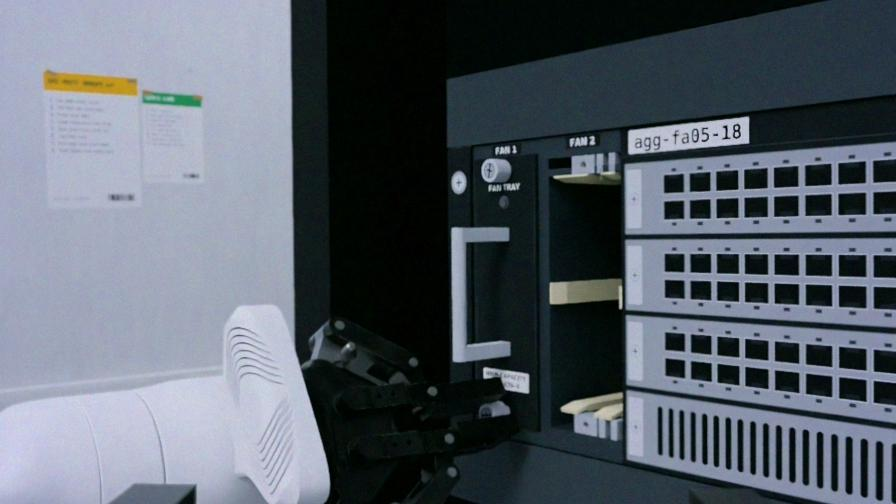

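move --pt "0 0 0 0 0 0 -0.5 -0.8 -1 0 0 0 0 0 0 1 1 1" --pt "-0.002 0 0 0 0 0 -0.5 -0.8 -1 0 0 0 0 0 0 1 1 1" --pt "-0.002 0 0 0 0 0 -1 -0.8 -1 0 0 0 0 0 0 1 1 1" --speed 0.05

Scene clock: 588.83 s.
left_arm: end_effector_position=(+0.8516, -0.2859, +0.3758) position_measured=200 object_status=2 touch_left=((60 325 286 49) (3 108 60 5) (-6 -11 2 0) (-5 -3 -9 -7) (-5 -2 6 1) (3 5 2 2) (-4 4 -5 -5)) touch_right=((42 432 282 55) (28 105 67 3) (-28 -14 -7 2) (-11 -5 -8 18) (13 -16 -7 -6) (5 -9 -10 32) (9 0 16 15)) end_effector_quat_wxyz=(-0.330, +0.606, -0.365, +0.626) | right_arm: end_effector_position=(+0.6041, +0.1866, +0.4159) position_measured=3 object_status=3 touch_left=((-13 -4 14 -1) (-4 1 0 -4) (5 5 -4 10) (7 -9 10 2) (-3 5 0 -5) (3 -2 -6 -4) (-6 12 -10 4)) touch_right=((-16 11 -12 7) (-10 -8 -6 -26) (1 13 -11 1) (-4 -10 11 4) (6 10 0 -15) (21 -8 -1 7) (-5 18 2 -8)) end_effector_quat_wxyz=(-0.311, +0.635, +0.312, +0.635)
Joint positions: left_arm=[0.209 1.876 2.612 1.225 -3.47 1.06 4.376] | right_arm=[0.916 1.188 -1.647 1.873 0.295 -0.068 5.6]
Joint torques (N m): left_arm=[0.46 -24.75 3.2 4.47 -1.16 -2.26 -0.2] | right_arm=[-1.14 -15.06 -11.1 -4.38 0.26 -1.67 0.01]
Flange force (N): left_arm=[-2.2 -3.9 -9.8] | right_arm=[1.5 -1.3 -1.8]
Hand target: left_arm +0.8516, -0.2860, +0.3758; -0.330, +0.606, -0.365, +0.626 | right_arm +0.6041, +0.1866, +0.4159; -0.311, +0.635, +0.312, +0.635
Off the commanded pose: left_arm 0.000 m, 0 deg | right_arm 0.000 m, 0 deg.
move: done

move --pt "0 0 0.0042 0 0 0 -1 -0.8 -1 0 0 0 0 0 0 1 1 1" --pt "0 0 0.0042 0 0 0.55 -1 -0.8 -1 0 0 0 0 0 0 1 1 1" --pt "0 0 0.0042 0 0 -0.9 -1 -0.8 -1 0 0 0 0 0 0 1 1 1" --speed '[0.05,0.43,0.43]' --blend '[0,0.003,0]' --cameras '["cam_right_wrist"]'

Scene clock: 599.80 s.
left_arm: end_effector_position=(+0.8541, -0.2861, +0.3758) position_measured=200 object_status=2 touch_left=((56 299 258 43) (2 97 51 8) (-11 -4 4 -8) (0 -1 -8 0) (-6 -4 4 -4) (-5 0 1 2) (0 -6 6 -3)) touch_right=((85 482 360 45) (-5 132 57 10) (-33 22 -3 6) (-8 3 6 13) (-6 7 -22 -11) (3 7 -9 -17) (-9 11 19 12)) end_effector_quat_wxyz=(+0.566, +0.455, +0.541, +0.423) | right_arm: end_effector_position=(+0.6041, +0.1866, +0.4159) position_measured=3 object_status=3 touch_left=((-12 2 11 0) (-8 -4 5 -8) (-7 7 3 -2) (7 -7 6 -5) (-10 -3 -11 -14) (11 1 -4 7) (-11 6 -2 -3)) touch_right=((-5 8 -2 3) (11 -8 -10 -3) (-1 2 7 -19) (-11 -7 8 2) (-7 4 -18 17) (-4 -12 5 -1) (9 6 -1 -3)) end_effector_quat_wxyz=(-0.311, +0.635, +0.312, +0.635)
Joint positions: left_arm=[-0.067 1.3 1.352 1.228 -2.872 1.06 1.923] | right_arm=[0.916 1.188 -1.647 1.873 0.295 -0.068 5.6]
Joint torques (N m): left_arm=[-4.34 -16.5 4.69 -7.75 -0.44 0.01 -0.31] | right_arm=[-1.13 -15.03 -11.13 -4.39 0.25 -1.66 -0.01]
Flange force (N): left_arm=[-0.3 8.8 -22.5] | right_arm=[1.5 -1.4 -1.7]
Hand target: left_arm +0.8542, -0.2861, +0.3758; +0.566, +0.455, +0.541, +0.423 | right_arm +0.6041, +0.1866, +0.4159; -0.311, +0.635, +0.312, +0.635
Off the commanded pose: left_arm 0.000 m, 0 deg | right_arm 0.000 m, 0 deg.
move: done
camera_calibration:
cam_right_wrist: T_world_to_cam=[[0.785207, -0.618916, 0.0198084, -0.371163], [0.0102561, -0.0189858, -0.999767, 0.46437], [0.619148, 0.785228, -0.00856018, -0.363731], [0, 0, 0, 1]] pos_world=[0.511881, 0.0647092, 0.468501]
Images, in order (width x height): cam_right_wrist 896x504.

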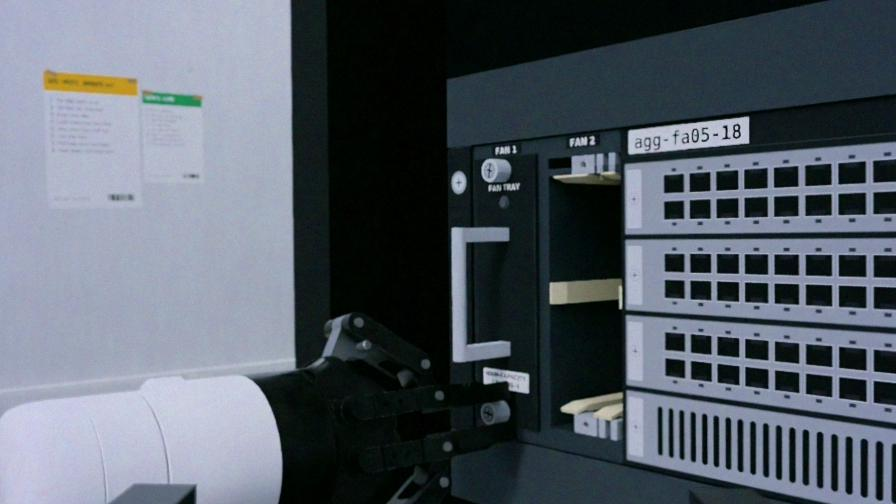

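move --target '[-0.0003,0.0011,0,0,0,0,-1,-0.8,-1,0,0,0,0,0,0,1,1,1]' --speed 0.05

Scene clock: 608.73 s.
left_arm: end_effector_position=(+0.8542, -0.2861, +0.3765) position_measured=200 object_status=2 touch_left=((60 296 252 36) (7 100 57 9) (-8 -10 5 -6) (-10 -2 -15 -1) (5 1 -3 -4) (0 -1 1 0) (-6 -6 -4 2)) touch_right=((80 466 336 83) (-4 144 83 -22) (-1 1 -17 -1) (1 -3 -2 24) (-11 -9 33 -9) (-1 -37 -14 34) (6 2 17 -1)) end_effector_quat_wxyz=(+0.566, +0.455, +0.541, +0.423) | right_arm: end_effector_position=(+0.6041, +0.1866, +0.4159) position_measured=3 object_status=3 touch_left=((-6 0 6 2) (3 6 -4 -8) (0 -1 0 -7) (11 -5 4 3) (-9 8 2 -4) (9 -4 -8 0) (-6 9 -5 0)) touch_right=((-7 10 18 1) (10 -16 -6 -4) (11 -5 9 -9) (8 -22 11 -20) (9 1 4 -1) (-14 -6 -3 -7) (8 -8 12 6)) end_effector_quat_wxyz=(-0.311, +0.635, +0.312, +0.635)
Joint positions: left_arm=[-0.066 1.299 1.353 1.227 -2.87 1.059 1.922] | right_arm=[0.916 1.188 -1.647 1.873 0.295 -0.068 5.6]
Joint torques (N m): left_arm=[-4.38 -16.51 4.69 -7.82 -0.42 -0.01 -0.33] | right_arm=[-1.11 -15.04 -11.15 -4.39 0.29 -1.67 0.03]
Flange force (N): left_arm=[-0.3 8.6 -22.8] | right_arm=[1.6 -1.4 -1.6]
Hand target: left_arm +0.8542, -0.2861, +0.3765; +0.566, +0.455, +0.541, +0.423 | right_arm +0.6041, +0.1866, +0.4159; -0.311, +0.635, +0.312, +0.635
Off the commanded pose: left_arm 0.000 m, 0 deg | right_arm 0.000 m, 0 deg.
move: done

move --pt "0 0 0 0 0 0.55 -1 -0.8 -1 0 0 0 0 0 0 1 1 1" --pt "0 0 0 0 0 -0.9 -1 -0.8 -1 0 0 0 0 0 0 1 1 1" --speed 0.43 --blend 0.003 --cameras '["cam_right_wrist"]'

Scene clock: 616.53 s.
left_arm: end_effector_position=(+0.8541, -0.2861, +0.3765) position_measured=200 object_status=2 touch_left=((67 364 316 48) (3 120 69 14) (-7 -8 5 3) (-12 0 -1 3) (-1 -10 -4 -11) (-1 -8 0 -5) (1 -4 -2 0)) touch_right=((54 417 305 65) (15 134 55 7) (-6 18 7 -6) (-9 24 -8 14) (11 7 2 14) (9 -26 10 8) (-11 2 25 -9)) end_effector_quat_wxyz=(+0.507, -0.463, +0.534, -0.493) | right_arm: end_effector_position=(+0.6041, +0.1866, +0.4159) position_measured=3 object_status=3 touch_left=((-10 4 6 -4) (-12 3 3 -3) (3 1 -6 -9) (11 3 2 -3) (-1 1 -1 -8) (2 6 -3 4) (3 4 -9 -1)) touch_right=((-1 15 -12 9) (-7 -6 17 1) (13 -11 -2 -5) (26 -7 6 14) (-12 -7 -1 8) (-1 -5 -4 3) (2 23 15 7)) end_effector_quat_wxyz=(-0.311, +0.635, +0.312, +0.635)
Joint positions: left_arm=[0.375 0.92 0.093 1.203 -2.52 0.678 -0.673] | right_arm=[0.916 1.188 -1.647 1.873 0.295 -0.068 5.6]
Joint torques (N m): left_arm=[-4.13 -16.94 -0.96 -10.23 -0.46 -0.02 -0.11] | right_arm=[-1.09 -15.02 -11.09 -4.38 0.29 -1.63 0.03]
Flange force (N): left_arm=[-3.6 -7.8 -26.6] | right_arm=[1.6 -1.6 -1.6]
Hand target: left_arm +0.8542, -0.2861, +0.3765; +0.507, -0.463, +0.534, -0.493 | right_arm +0.6041, +0.1866, +0.4159; -0.311, +0.635, +0.312, +0.635
Off the commanded pose: left_arm 0.000 m, 0 deg | right_arm 0.000 m, 0 deg.
move: done
camera_calibration:
cam_right_wrist: T_world_to_cam=[[0.785207, -0.618916, 0.0198084, -0.371163], [0.0102561, -0.0189858, -0.999767, 0.46437], [0.619148, 0.785228, -0.00856018, -0.363731], [0, 0, 0, 1]] pos_world=[0.511881, 0.0647092, 0.468501]
Images, in order (width x height): cam_right_wrist 896x504.

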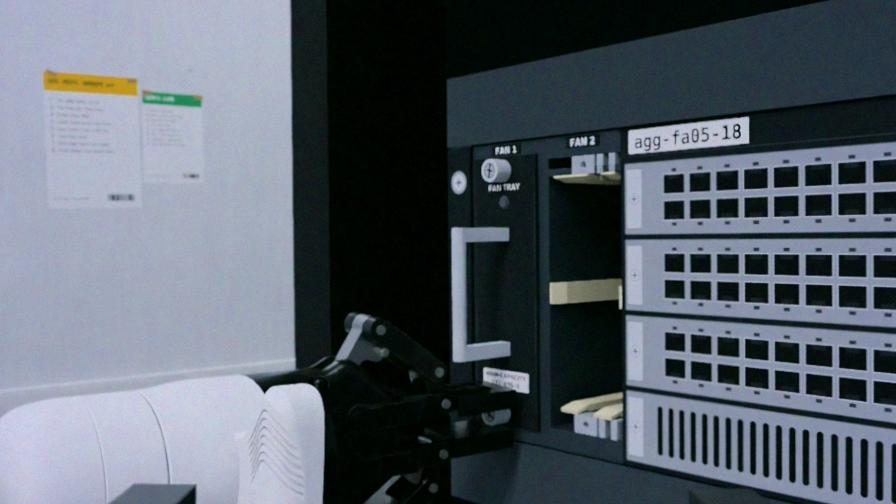

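move --target '[-0.0008,-0.0013,0,0,0,0,-1,-0.8,-1,0,0,0,0,0,0,1,1,1]' --speed 0.05

Scene clock: 625.93 s.
left_arm: end_effector_position=(+0.8542, -0.2858, +0.3773) position_measured=200 object_status=2 touch_left=((68 355 311 54) (14 124 70 6) (-4 -7 0 3) (-5 3 -1 -2) (3 5 -8 0) (-6 -2 -3 -4) (0 -11 -2 -10)) touch_right=((31 452 294 75) (9 112 47 -28) (-7 16 4 -14) (6 -11 3 -1) (-6 -11 -5 -2) (9 -2 -17 -22) (2 1 3 22)) end_effector_quat_wxyz=(+0.507, -0.463, +0.534, -0.493) | right_arm: end_effector_position=(+0.6041, +0.1866, +0.4159) position_measured=3 object_status=3 touch_left=((2 3 -4 -1) (-2 -5 2 -7) (-6 8 8 1) (15 12 6 -7) (-15 -2 0 -11) (2 6 0 4) (2 4 6 9)) touch_right=((-13 5 -7 -9) (-14 -1 10 -29) (2 0 3 4) (9 -21 5 3) (11 -9 -18 -13) (10 4 3 7) (4 -10 -2 4)) end_effector_quat_wxyz=(-0.311, +0.635, +0.312, +0.635)
Joint positions: left_arm=[0.375 0.919 0.093 1.203 -2.52 0.677 -0.673] | right_arm=[0.916 1.188 -1.647 1.873 0.295 -0.068 5.6]
Joint torques (N m): left_arm=[-4.2 -17.77 -1.09 -10.38 -0.4 0.31 -0.22] | right_arm=[-1.15 -15.05 -11.14 -4.38 0.29 -1.66 0.01]
Flange force (N): left_arm=[-3.4 -6.8 -25.1] | right_arm=[1.5 -1.5 -1.7]
Hand target: left_arm +0.8542, -0.2857, +0.3773; +0.507, -0.463, +0.534, -0.493 | right_arm +0.6041, +0.1866, +0.4159; -0.311, +0.635, +0.312, +0.635
Off the commanded pose: left_arm 0.000 m, 0 deg | right_arm 0.000 m, 0 deg.
move: done

move --pt "0 0 0.0002 0 0 0.6 -1 -0.8 -1 0 0 0 0 0 0 1 1 1" --speed 0.43

Scene clock: 632.60 s.
left_arm: end_effector_position=(+0.8543, -0.2858, +0.3773) position_measured=200 object_status=2 touch_left=((73 369 326 59) (5 128 79 11) (-3 -11 8 6) (-11 -1 -17 1) (2 -7 0 -11) (-12 5 6 7) (-2 -2 4 0)) touch_right=((52 353 277 66) (22 70 23 8) (22 -26 4 23) (6 -9 -5 10) (4 -22 14 6) (-16 -15 15 -2) (-7 1 -5 26)) end_effector_quat_wxyz=(+0.697, +0.160, +0.689, +0.120) | right_arm: end_effector_position=(+0.6041, +0.1866, +0.4159) position_measured=3 object_status=3 touch_left=((-11 -4 1 0) (-12 -8 -2 -6) (0 7 -1 7) (16 7 -3 3) (3 6 -9 -7) (5 -1 -4 -8) (-7 5 2 0)) touch_right=((-3 6 -8 -19) (7 2 1 -12) (7 -4 -13 4) (12 2 12 10) (-2 7 3 10) (-1 -10 15 8) (-3 -15 13 10)) end_effector_quat_wxyz=(-0.311, +0.635, +0.312, +0.635)
Joint positions: left_arm=[0.724 0.999 -0.661 1.183 -2.554 0.422 -1.957] | right_arm=[0.916 1.188 -1.647 1.873 0.295 -0.068 5.6]
Joint torques (N m): left_arm=[-12.75 -20.31 -9.08 -1.39 1.77 0.25 -0.36] | right_arm=[-1.11 -15.06 -11.12 -4.44 0.26 -1.66 0.02]
Flange force (N): left_arm=[-11.0 -8.8 -5.1] | right_arm=[1.4 -1.6 -1.8]
Hand target: left_arm +0.8543, -0.2857, +0.3773; +0.697, +0.160, +0.689, +0.120 | right_arm +0.6041, +0.1866, +0.4159; -0.311, +0.635, +0.312, +0.635
Off the commanded pose: left_arm 0.000 m, 0 deg | right_arm 0.000 m, 0 deg.
move: done

move --target '[-0.0008,-0.0018,0.0002,0,0,0,-1,-0.8,-1,0,0,0,0,0,0,1,1,1]' --speed 0.05

Scene clock: 644.53 s.
left_arm: end_effector_position=(+0.8544, -0.2869, +0.3773) position_measured=200 object_status=2 touch_left=((65 351 303 43) (-3 120 78 12) (-1 -5 4 -3) (-6 4 0 -5) (-1 -1 -6 -17) (-1 1 3 12) (-3 1 -2 -5)) touch_right=((37 401 323 54) (-5 108 44 23) (-14 -26 7 -9) (8 1 8 11) (0 -1 16 -16) (-1 17 -5 -19) (-5 -9 0 5)) end_effector_quat_wxyz=(+0.697, +0.160, +0.689, +0.120) | right_arm: end_effector_position=(+0.6041, +0.1866, +0.4159) position_measured=3 object_status=3 touch_left=((-12 4 10 -14) (-7 -10 -6 1) (-2 13 11 8) (9 -5 1 -1) (-2 1 6 -3) (2 7 0 0) (4 9 11 8)) touch_right=((-9 -14 3 -11) (-1 3 21 -19) (1 -10 9 11) (6 -1 17 3) (-18 -7 2 2) (-2 1 -6 23) (-1 7 3 3)) end_effector_quat_wxyz=(-0.311, +0.635, +0.312, +0.635)
Joint positions: left_arm=[0.726 1.001 -0.663 1.18 -2.549 0.42 -1.96] | right_arm=[0.916 1.188 -1.647 1.873 0.295 -0.068 5.6]
Joint torques (N m): left_arm=[-9.24 -18.84 -6.99 -6.5 0.61 0.5 -0.3] | right_arm=[-1.12 -15.03 -11.1 -4.42 0.24 -1.67 0.01]
Flange force (N): left_arm=[-7.3 -0.6 -22.7] | right_arm=[1.5 -1.5 -1.8]
Hand target: left_arm +0.8543, -0.2869, +0.3773; +0.697, +0.160, +0.689, +0.120 | right_arm +0.6041, +0.1866, +0.4159; -0.311, +0.635, +0.312, +0.635
Off the commanded pose: left_arm 0.000 m, 0 deg | right_arm 0.000 m, 0 deg.
move: done

move --pt "-0.0016 -0.0004 0 0 0 0 -1 -0.8 -1 0 0 0 0 0 0 1 1 1" --pt "-0.0016 -0.0004 0.0002 0 0 0.35 -1 -0.8 -1 0 0 0 0 0 0 1 1 1" --speed '[0.05,0.43]'

Scene clock: 650.77 s.
left_arm: end_effector_position=(+0.8544, -0.2875, +0.3781) position_measured=200 object_status=2 touch_left=((70 379 325 53) (8 117 74 5) (-10 2 15 -1) (-2 -3 0 3) (5 -2 -11 1) (2 3 6 -1) (-5 -12 -4 -12)) touch_right=((21 365 257 61) (7 97 67 17) (1 20 -29 -12) (12 19 8 28) (8 -8 6 -3) (-8 -14 -10 -6) (4 2 2 -11)) end_effector_quat_wxyz=(+0.531, +0.496, +0.504, +0.467) | right_arm: end_effector_position=(+0.6041, +0.1866, +0.4159) position_measured=3 object_status=3 touch_left=((-10 -6 5 7) (1 -2 -2 -3) (-2 -8 -1 11) (12 -13 4 0) (3 11 -7 -6) (7 1 -5 3) (-7 8 -7 0)) touch_right=((-4 5 1 -1) (19 2 8 10) (-4 10 -27 -1) (13 -9 11 5) (9 -1 -4 -8) (-11 -9 12 -11) (2 -3 6 0)) end_effector_quat_wxyz=(-0.311, +0.635, +0.312, +0.635)
Joint positions: left_arm=[0.864 1.135 -1.068 1.17 -2.819 0.295 -2.455] | right_arm=[0.916 1.188 -1.647 1.873 0.295 -0.068 5.6]
Joint torques (N m): left_arm=[-17.96 -31.52 -17.25 -0.38 2.11 0.04 -0.38] | right_arm=[-1.16 -15.01 -11.12 -4.38 0.29 -1.63 0.03]
Flange force (N): left_arm=[-17.2 -9.1 -7.4] | right_arm=[1.6 -1.6 -1.7]
Hand target: left_arm +0.8544, -0.2875, +0.3781; +0.531, +0.496, +0.504, +0.467 | right_arm +0.6041, +0.1866, +0.4159; -0.311, +0.635, +0.312, +0.635
Off the commanded pose: left_arm 0.000 m, 0 deg | right_arm 0.000 m, 0 deg.
move: done

move --pt "0 -0.001 0 0 0 0 -1 -0.8 -1 0 0 0 0 0 0 1 1 1" --pt "0 0 0 0 0 0 -0.4 -0.8 -1 0 0 0 0 0 0 1 1 1" --pt "0 0 -0.043 0 0 0 -0.4 -0.8 -1 0 0 0 0 0 0 1 1 1" --pt "0 0 -0.055 0 0 -0.6 -0.4 -0.8 -1 0 0 0 0 0 0 1 1 1" --pt "0 0 -0.055 0 0 0.8 -0.4 -0.8 -1 0 0 0 0 0 0 1 1 1" --speed '[0.05,0.05,0.07,0.43,0.43]' --blend '[0,0,0.003,0.003,0]'

Scene clock: 663.27 s.
left_arm: end_effector_position=(+0.8215, -0.2857, +0.3781) position_measured=179 object_status=3 touch_left=((-4 10 -10 -10) (-12 0 6 3) (-4 -2 7 -1) (-7 2 -4 0) (3 -6 -2 -8) (3 3 2 7) (-4 -8 -5 -11)) touch_right=((3 2 -4 -8) (-16 -4 -9 7) (13 -8 4 -17) (-7 -24 -20 13) (0 -10 3 0) (-11 -16 29 2) (15 0 14 15)) end_effector_quat_wxyz=(-0.280, +0.632, -0.316, +0.650) | right_arm: end_effector_position=(+0.6041, +0.1866, +0.4159) position_measured=3 object_status=3 touch_left=((-16 3 7 0) (5 5 -2 -6) (-6 9 0 13) (-1 -2 0 2) (-6 4 4 -4) (0 10 -13 7) (2 9 -9 -2)) touch_right=((-9 -11 -6 18) (12 -16 -3 -16) (3 -8 4 11) (8 1 5 -6) (7 -2 -3 -2) (-8 13 9 4) (15 4 9 18)) end_effector_quat_wxyz=(-0.311, +0.635, +0.312, +0.635)
Joint positions: left_arm=[0.284 0.875 0.302 1.344 -2.561 0.818 0.027] | right_arm=[0.916 1.188 -1.647 1.873 0.295 -0.068 5.6]
Joint torques (N m): left_arm=[0.05 -24.67 2.09 -10.75 -1.52 2.01 -0.12] | right_arm=[-1.09 -15.01 -11.12 -4.43 0.28 -1.64 0.01]
Flange force (N): left_arm=[-1.8 -1.4 -5.8] | right_arm=[1.5 -1.7 -1.6]
Hand target: left_arm +0.8215, -0.2857, +0.3781; -0.280, +0.632, -0.316, +0.650 | right_arm +0.6041, +0.1866, +0.4159; -0.311, +0.635, +0.312, +0.635
Off the commanded pose: left_arm 0.000 m, 0 deg | right_arm 0.000 m, 0 deg.
move: done

move --pt "0 0 0 0 0 -0.6 -0.4 -0.8 -1 0 0 0 0 0 0 1 1 1" --pt "0 0 0 0 0 0.8 -0.4 -0.8 -1 0 0 0 0 0 0 1 1 1" --pt "0 0 0 0 0 0.4 -0.4 -0.8 -1 0 0 0 0 0 0 1 1 1" --speed 0.43 --blend '[0.003,0.003,0]'

Scene clock: 673.37 s.
left_arm: end_effector_position=(+0.8215, -0.2856, +0.3781) position_measured=179 object_status=3 touch_left=((-8 7 -1 -4) (-4 6 6 8) (-8 -10 -7 -3) (1 8 -2 -9) (-12 -3 0 -7) (-4 1 -6 1) (-9 -7 -2 -13)) touch_right=((-16 -9 4 -7) (-5 16 14 8) (11 -23 -16 9) (22 -1 -4 9) (-28 -3 1 -31) (8 -4 -4 8) (9 10 4 -2)) end_effector_quat_wxyz=(+0.608, -0.326, +0.627, -0.361) | right_arm: end_effector_position=(+0.6041, +0.1866, +0.4159) position_measured=3 object_status=3 touch_left=((-8 -3 8 -3) (-5 -4 7 -7) (2 6 -5 2) (0 5 10 -10) (-7 0 2 -3) (2 -3 -1 -1) (4 1 -3 -5)) touch_right=((-19 -3 18 -4) (13 -8 7 5) (-6 -14 8 1) (12 -4 9 20) (1 -10 -3 -3) (0 7 -4 -3) (11 -4 13 -2)) end_effector_quat_wxyz=(-0.311, +0.635, +0.312, +0.635)
Joint positions: left_arm=[-0.016 1.701 2.07 1.36 -3.226 1.234 3.676] | right_arm=[0.916 1.188 -1.647 1.873 0.295 -0.068 5.6]
Joint torques (N m): left_arm=[0.02 -24.96 7.89 1.96 -2.71 -1.56 -0.26] | right_arm=[-1.15 -15.03 -11.1 -4.37 0.29 -1.64 0.01]
Flange force (N): left_arm=[-2.1 1.3 -6.4] | right_arm=[1.6 -1.5 -1.7]
Hand target: left_arm +0.8215, -0.2856, +0.3781; +0.608, -0.326, +0.627, -0.361 | right_arm +0.6041, +0.1866, +0.4159; -0.311, +0.635, +0.312, +0.635
Off the commanded pose: left_arm 0.000 m, 0 deg | right_arm 0.000 m, 0 deg.
move: done

move --target '[0,0,0,0,0,-0.6,-0.4,-0.8,-1,0,0,0,0,0,0,1,1,1]' --speed 0.43 --cameras '["cam_right_wrist"]'

zoom_image --camera "cam_right_wrist" --region '[430, 365, 550, 445]'

Scene clock: 682.43 s.
left_arm: end_effector_position=(+0.8215, -0.2856, +0.3781) position_measured=179 object_status=3 touch_left=((-2 8 -9 2) (-8 -7 -1 6) (-3 -7 8 -3) (-10 -1 -17 -1) (0 1 -6 -5) (0 -2 -3 5) (-4 -4 1 -17)) touch_right=((-12 6 9 20) (11 22 -6 13) (24 -21 -32 10) (-17 4 6 -7) (9 17 19 10) (-11 -4 18 -1) (-23 8 9 0)) end_effector_quat_wxyz=(-0.065, +0.699, -0.105, +0.704) | right_arm: end_effector_position=(+0.6041, +0.1866, +0.4159) position_measured=3 object_status=3 touch_left=((-6 -1 3 4) (-9 -2 2 -8) (-5 5 7 -13) (16 -11 13 -1) (-7 6 -7 -14) (-1 -2 -1 6) (-4 -3 3 -5)) touch_right=((2 -3 -2 -2) (0 -15 -1 -9) (5 6 7 -5) (-14 -16 2 3) (-16 -13 0 -3) (-5 16 12 -3) (12 7 11 4)) end_effector_quat_wxyz=(-0.311, +0.635, +0.312, +0.635)
Joint positions: left_arm=[0.28 1.937 2.751 1.345 -3.526 1.12 5.033] | right_arm=[0.916 1.188 -1.647 1.873 0.295 -0.068 5.6]
Joint torques (N m): left_arm=[-0.01 -26.06 2.4 5.83 -1.65 -2.67 -0.24] | right_arm=[-1.08 -15.04 -11.12 -4.39 0.26 -1.65 -0.01]
Flange force (N): left_arm=[-0.3 -2.5 -6.1] | right_arm=[1.5 -1.5 -1.6]
Hand target: left_arm +0.8215, -0.2856, +0.3781; -0.065, +0.699, -0.105, +0.704 | right_arm +0.6041, +0.1866, +0.4159; -0.311, +0.635, +0.312, +0.635
Off the commanded pose: left_arm 0.000 m, 0 deg | right_arm 0.000 m, 0 deg.
move: done
camera_calibration:
cam_right_wrist: T_world_to_cam=[[0.785207, -0.618916, 0.0198084, -0.371163], [0.0102561, -0.0189858, -0.999767, 0.46437], [0.619148, 0.785228, -0.00856018, -0.363731], [0, 0, 0, 1]] pos_world=[0.511881, 0.0647092, 0.468501]
Images, in order (width x height): cam_right_wrist 896x504.

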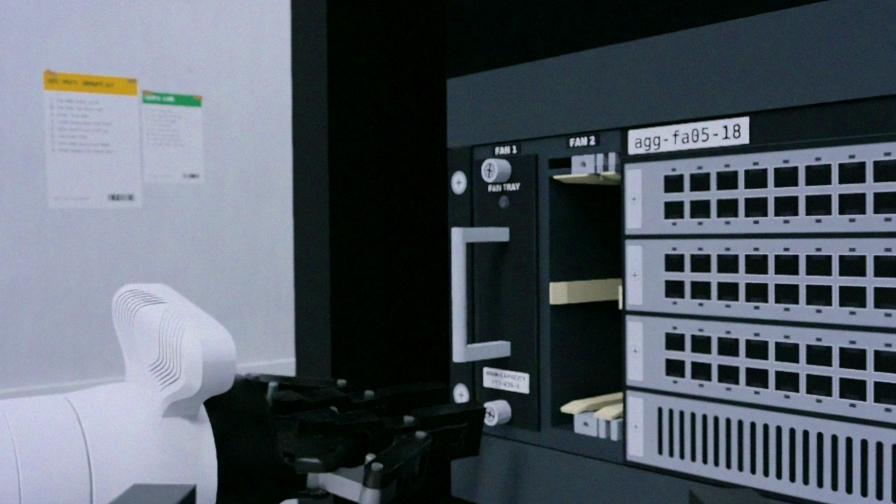

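Scaled by 4.200 from the camera's 896x504 image, which has a finer 1280x720 frame.

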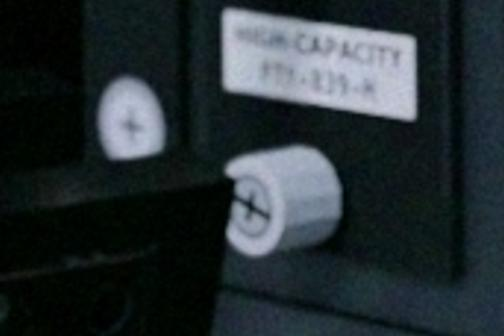

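move --pt "-0.0019 -0.0014 0.0558 0 0 0 -0.4 -0.8 -1 0 0 0 0 0 0 1 1 1" --pt "-0.0019 -0.0014 0.0558 0 0 0 -1 -0.8 -1 0 0 0 0 0 0 1 1 1" --speed '[0.06,0.05]'

Scene clock: 691.07 s.
left_arm: end_effector_position=(+0.8550, -0.2864, +0.3773) position_measured=200 object_status=0 touch_left=((86 406 283 42) (10 145 64 17) (2 -6 5 -4) (-5 2 -3 -1) (-4 0 -2 -8) (-2 5 8 2) (-5 -5 -11 -7)) touch_right=((52 500 253 56) (-3 148 28 -19) (-26 0 2 -8) (-13 15 -2 6) (-5 2 14 19) (-16 -27 18 12) (5 10 9 -17)) end_effector_quat_wxyz=(-0.065, +0.699, -0.105, +0.704) | right_arm: end_effector_position=(+0.6041, +0.1866, +0.4159) position_measured=3 object_status=3 touch_left=((-4 5 5 13) (-5 3 12 -2) (-2 9 -5 3) (-1 -3 0 -7) (-8 11 -4 -18) (4 4 -6 -3) (13 3 0 0)) touch_right=((-4 -6 -4 -8) (5 -4 7 4) (1 -2 12 -12) (-20 -15 3 6) (-6 -11 6 -10) (-6 -3 -3 -2) (14 2 -1 -19)) end_effector_quat_wxyz=(-0.311, +0.635, +0.312, +0.635)
Joint positions: left_arm=[0.275 1.894 2.753 1.205 -3.524 1.02 5.067] | right_arm=[0.916 1.188 -1.647 1.873 0.295 -0.068 5.6]
Joint torques (N m): left_arm=[1.52 -26.13 1.63 4.69 -0.64 -3.4 -0.24] | right_arm=[-1.11 -15.02 -11.13 -4.38 0.27 -1.68 0.02]
Flange force (N): left_arm=[-1.2 -6.5 -15.6] | right_arm=[1.6 -1.4 -1.6]
Hand target: left_arm +0.8550, -0.2865, +0.3772; -0.065, +0.699, -0.105, +0.704 | right_arm +0.6041, +0.1866, +0.4159; -0.311, +0.635, +0.312, +0.635
Off the commanded pose: left_arm 0.000 m, 0 deg | right_arm 0.000 m, 0 deg.
move: done

move --pt "0 0 0.0006 0 0 0.55 -1 -0.8 -1 0 0 0 0 0 0 1 1 1" --pt "0 0 0.0010 0 0 -0.9 -1 -0.8 -1 0 0 0 0 0 0 1 1 1" --pt "0 0 0.0014 0 0 -0.35 -1 -0.8 -1 0 0 0 0 0 0 1 1 1" --speed 0.43 --blend '[0.003,0.003,0]'

Scene clock: 703.33 s.
left_arm: end_effector_position=(+0.8558, -0.2865, +0.3772) position_measured=200 object_status=2 touch_left=((77 371 261 41) (-5 124 53 12) (2 -5 17 -3) (-1 6 -4 -6) (-4 -3 -1 -6) (-5 3 -2 -4) (-1 -12 4 -10)) touch_right=((69 543 322 75) (26 167 46 26) (-13 2 17 -2) (-6 7 16 3) (-9 21 1 -5) (5 -12 -6 -5) (5 9 12 8)) end_effector_quat_wxyz=(+0.312, +0.651, +0.276, +0.634) | right_arm: end_effector_position=(+0.6041, +0.1866, +0.4159) position_measured=3 object_status=3 touch_left=((-5 7 6 -15) (-13 3 4 -13) (-17 11 5 6) (15 9 15 -4) (-8 6 5 -9) (-5 -4 -2 -1) (11 11 4 0)) touch_right=((-17 -5 -9 -16) (-12 -14 0 -17) (7 16 -24 14) (7 -9 -5 16) (-21 8 -4 -8) (-5 -4 -15 13) (-10 3 -19 -9)) end_effector_quat_wxyz=(-0.311, +0.635, +0.312, +0.635)
Joint positions: left_arm=[0.045 1.076 0.865 1.213 -2.682 0.921 1.339] | right_arm=[0.916 1.188 -1.647 1.873 0.295 -0.068 5.6]
Joint torques (N m): left_arm=[-4.93 -16.12 2.19 -9.89 -0.44 0 -0.32] | right_arm=[-1.13 -15.03 -11.13 -4.4 0.26 -1.67 0.01]
Flange force (N): left_arm=[7.3 5.0 -26.7] | right_arm=[1.5 -1.5 -1.7]
Hand target: left_arm +0.8558, -0.2865, +0.3772; +0.312, +0.651, +0.276, +0.634 | right_arm +0.6041, +0.1866, +0.4159; -0.311, +0.635, +0.312, +0.635
Off the commanded pose: left_arm 0.000 m, 0 deg | right_arm 0.000 m, 0 deg.
move: done

move --pt "0.0009 0.001 0.0001 0 0 0.55 -1 -0.8 -1 0 0 0 0 0 0 1 1 1" --pt "-0.0002 0.0019 0.0004 0 0 -0.9 -1 -0.8 -1 0 0 0 0 0 0 1 1 1" --speed 0.43 --blend '[0.003,0]'

Scene clock: 713.67 s.
left_arm: end_effector_position=(+0.8560, -0.2874, +0.3780) position_measured=200 object_status=2 touch_left=((87 396 280 51) (4 137 66 17) (-1 -3 2 0) (0 5 -12 -6) (0 -2 -4 3) (-3 -4 -5 -3) (-9 3 -8 -2)) touch_right=((73 555 272 67) (-9 158 43 -7) (2 18 -10 -11) (5 -13 5 -4) (-8 -18 7 1) (2 -22 3 1) (-10 19 30 -1)) end_effector_quat_wxyz=(+0.675, -0.170, +0.686, -0.209) | right_arm: end_effector_position=(+0.6041, +0.1866, +0.4159) position_measured=3 object_status=3 touch_left=((-8 1 5 -2) (-6 -8 12 -5) (-7 8 4 -1) (15 3 1 1) (-12 -1 3 -18) (6 0 0 -7) (-4 1 -1 -3)) touch_right=((-2 -8 5 -12) (9 1 19 -6) (-5 -6 -1 -4) (22 -12 15 -1) (-20 -17 9 -8) (23 -18 0 8) (3 -5 24 8)) end_effector_quat_wxyz=(-0.311, +0.635, +0.312, +0.635)
Joint positions: left_arm=[0.623 0.955 -0.429 1.177 -2.498 0.495 -1.248] | right_arm=[0.916 1.188 -1.647 1.873 0.295 -0.068 5.6]
Joint torques (N m): left_arm=[-6.18 -23.41 -5.79 -13.55 -0.39 2.54 -0.25] | right_arm=[-1.13 -15.03 -11.13 -4.35 0.27 -1.66 0.01]
Flange force (N): left_arm=[-1.3 1.6 -30.5] | right_arm=[1.6 -1.3 -1.6]
Hand target: left_arm +0.8560, -0.2874, +0.3780; +0.675, -0.170, +0.686, -0.209 | right_arm +0.6041, +0.1866, +0.4159; -0.311, +0.635, +0.312, +0.635
Off the commanded pose: left_arm 0.000 m, 0 deg | right_arm 0.000 m, 0 deg.
move: done

move --pt "0.0005 -0.0009 0 0 0 0.4 -1 -0.8 -1 0 0 0 0 0 0 1 1 1" --speed 0.43

Scene clock: 719.23 s.
left_arm: end_effector_position=(+0.8560, -0.2880, +0.3780) position_measured=200 object_status=2 touch_left=((101 442 279 40) (6 157 65 8) (-5 -12 13 0) (1 4 -8 3) (5 -3 -3 0) (9 1 7 2) (-6 -7 -2 3)) touch_right=((61 439 225 28) (24 125 52 -13) (-20 -16 -13 -21) (11 14 -5 -18) (-19 -22 -10 -22) (14 17 -25 7) (1 -23 7 16)) end_effector_quat_wxyz=(+0.670, +0.265, +0.655, +0.228) | right_arm: end_effector_position=(+0.6041, +0.1866, +0.4159) position_measured=3 object_status=3 touch_left=((-8 4 10 -5) (-7 -8 -3 -2) (-7 11 -3 -2) (4 -6 -5 0) (-3 8 -7 -13) (-5 4 -8 -7) (-1 11 1 3)) touch_right=((-2 27 3 -7) (-5 10 14 12) (-16 0 -8 -8) (2 -3 4 5) (6 1 -14 -12) (-9 2 8 7) (-7 -6 -2 -15)) end_effector_quat_wxyz=(-0.311, +0.635, +0.312, +0.635)
Joint positions: left_arm=[0.823 1.087 -0.938 1.165 -2.688 0.325 -1.911] | right_arm=[0.916 1.188 -1.647 1.873 0.295 -0.068 5.6]
Joint torques (N m): left_arm=[-10.88 -27.84 -12.57 -6.53 1.16 2.3 -0.35] | right_arm=[-1.15 -15.06 -11.12 -4.38 0.24 -1.65 -0.02]
Flange force (N): left_arm=[-1.8 -8.1 -15.3] | right_arm=[1.4 -1.4 -1.8]
Hand target: left_arm +0.8560, -0.2880, +0.3780; +0.670, +0.265, +0.655, +0.228 | right_arm +0.6041, +0.1866, +0.4159; -0.311, +0.635, +0.312, +0.635
Off the commanded pose: left_arm 0.000 m, 0 deg | right_arm 0.000 m, 0 deg.
move: done


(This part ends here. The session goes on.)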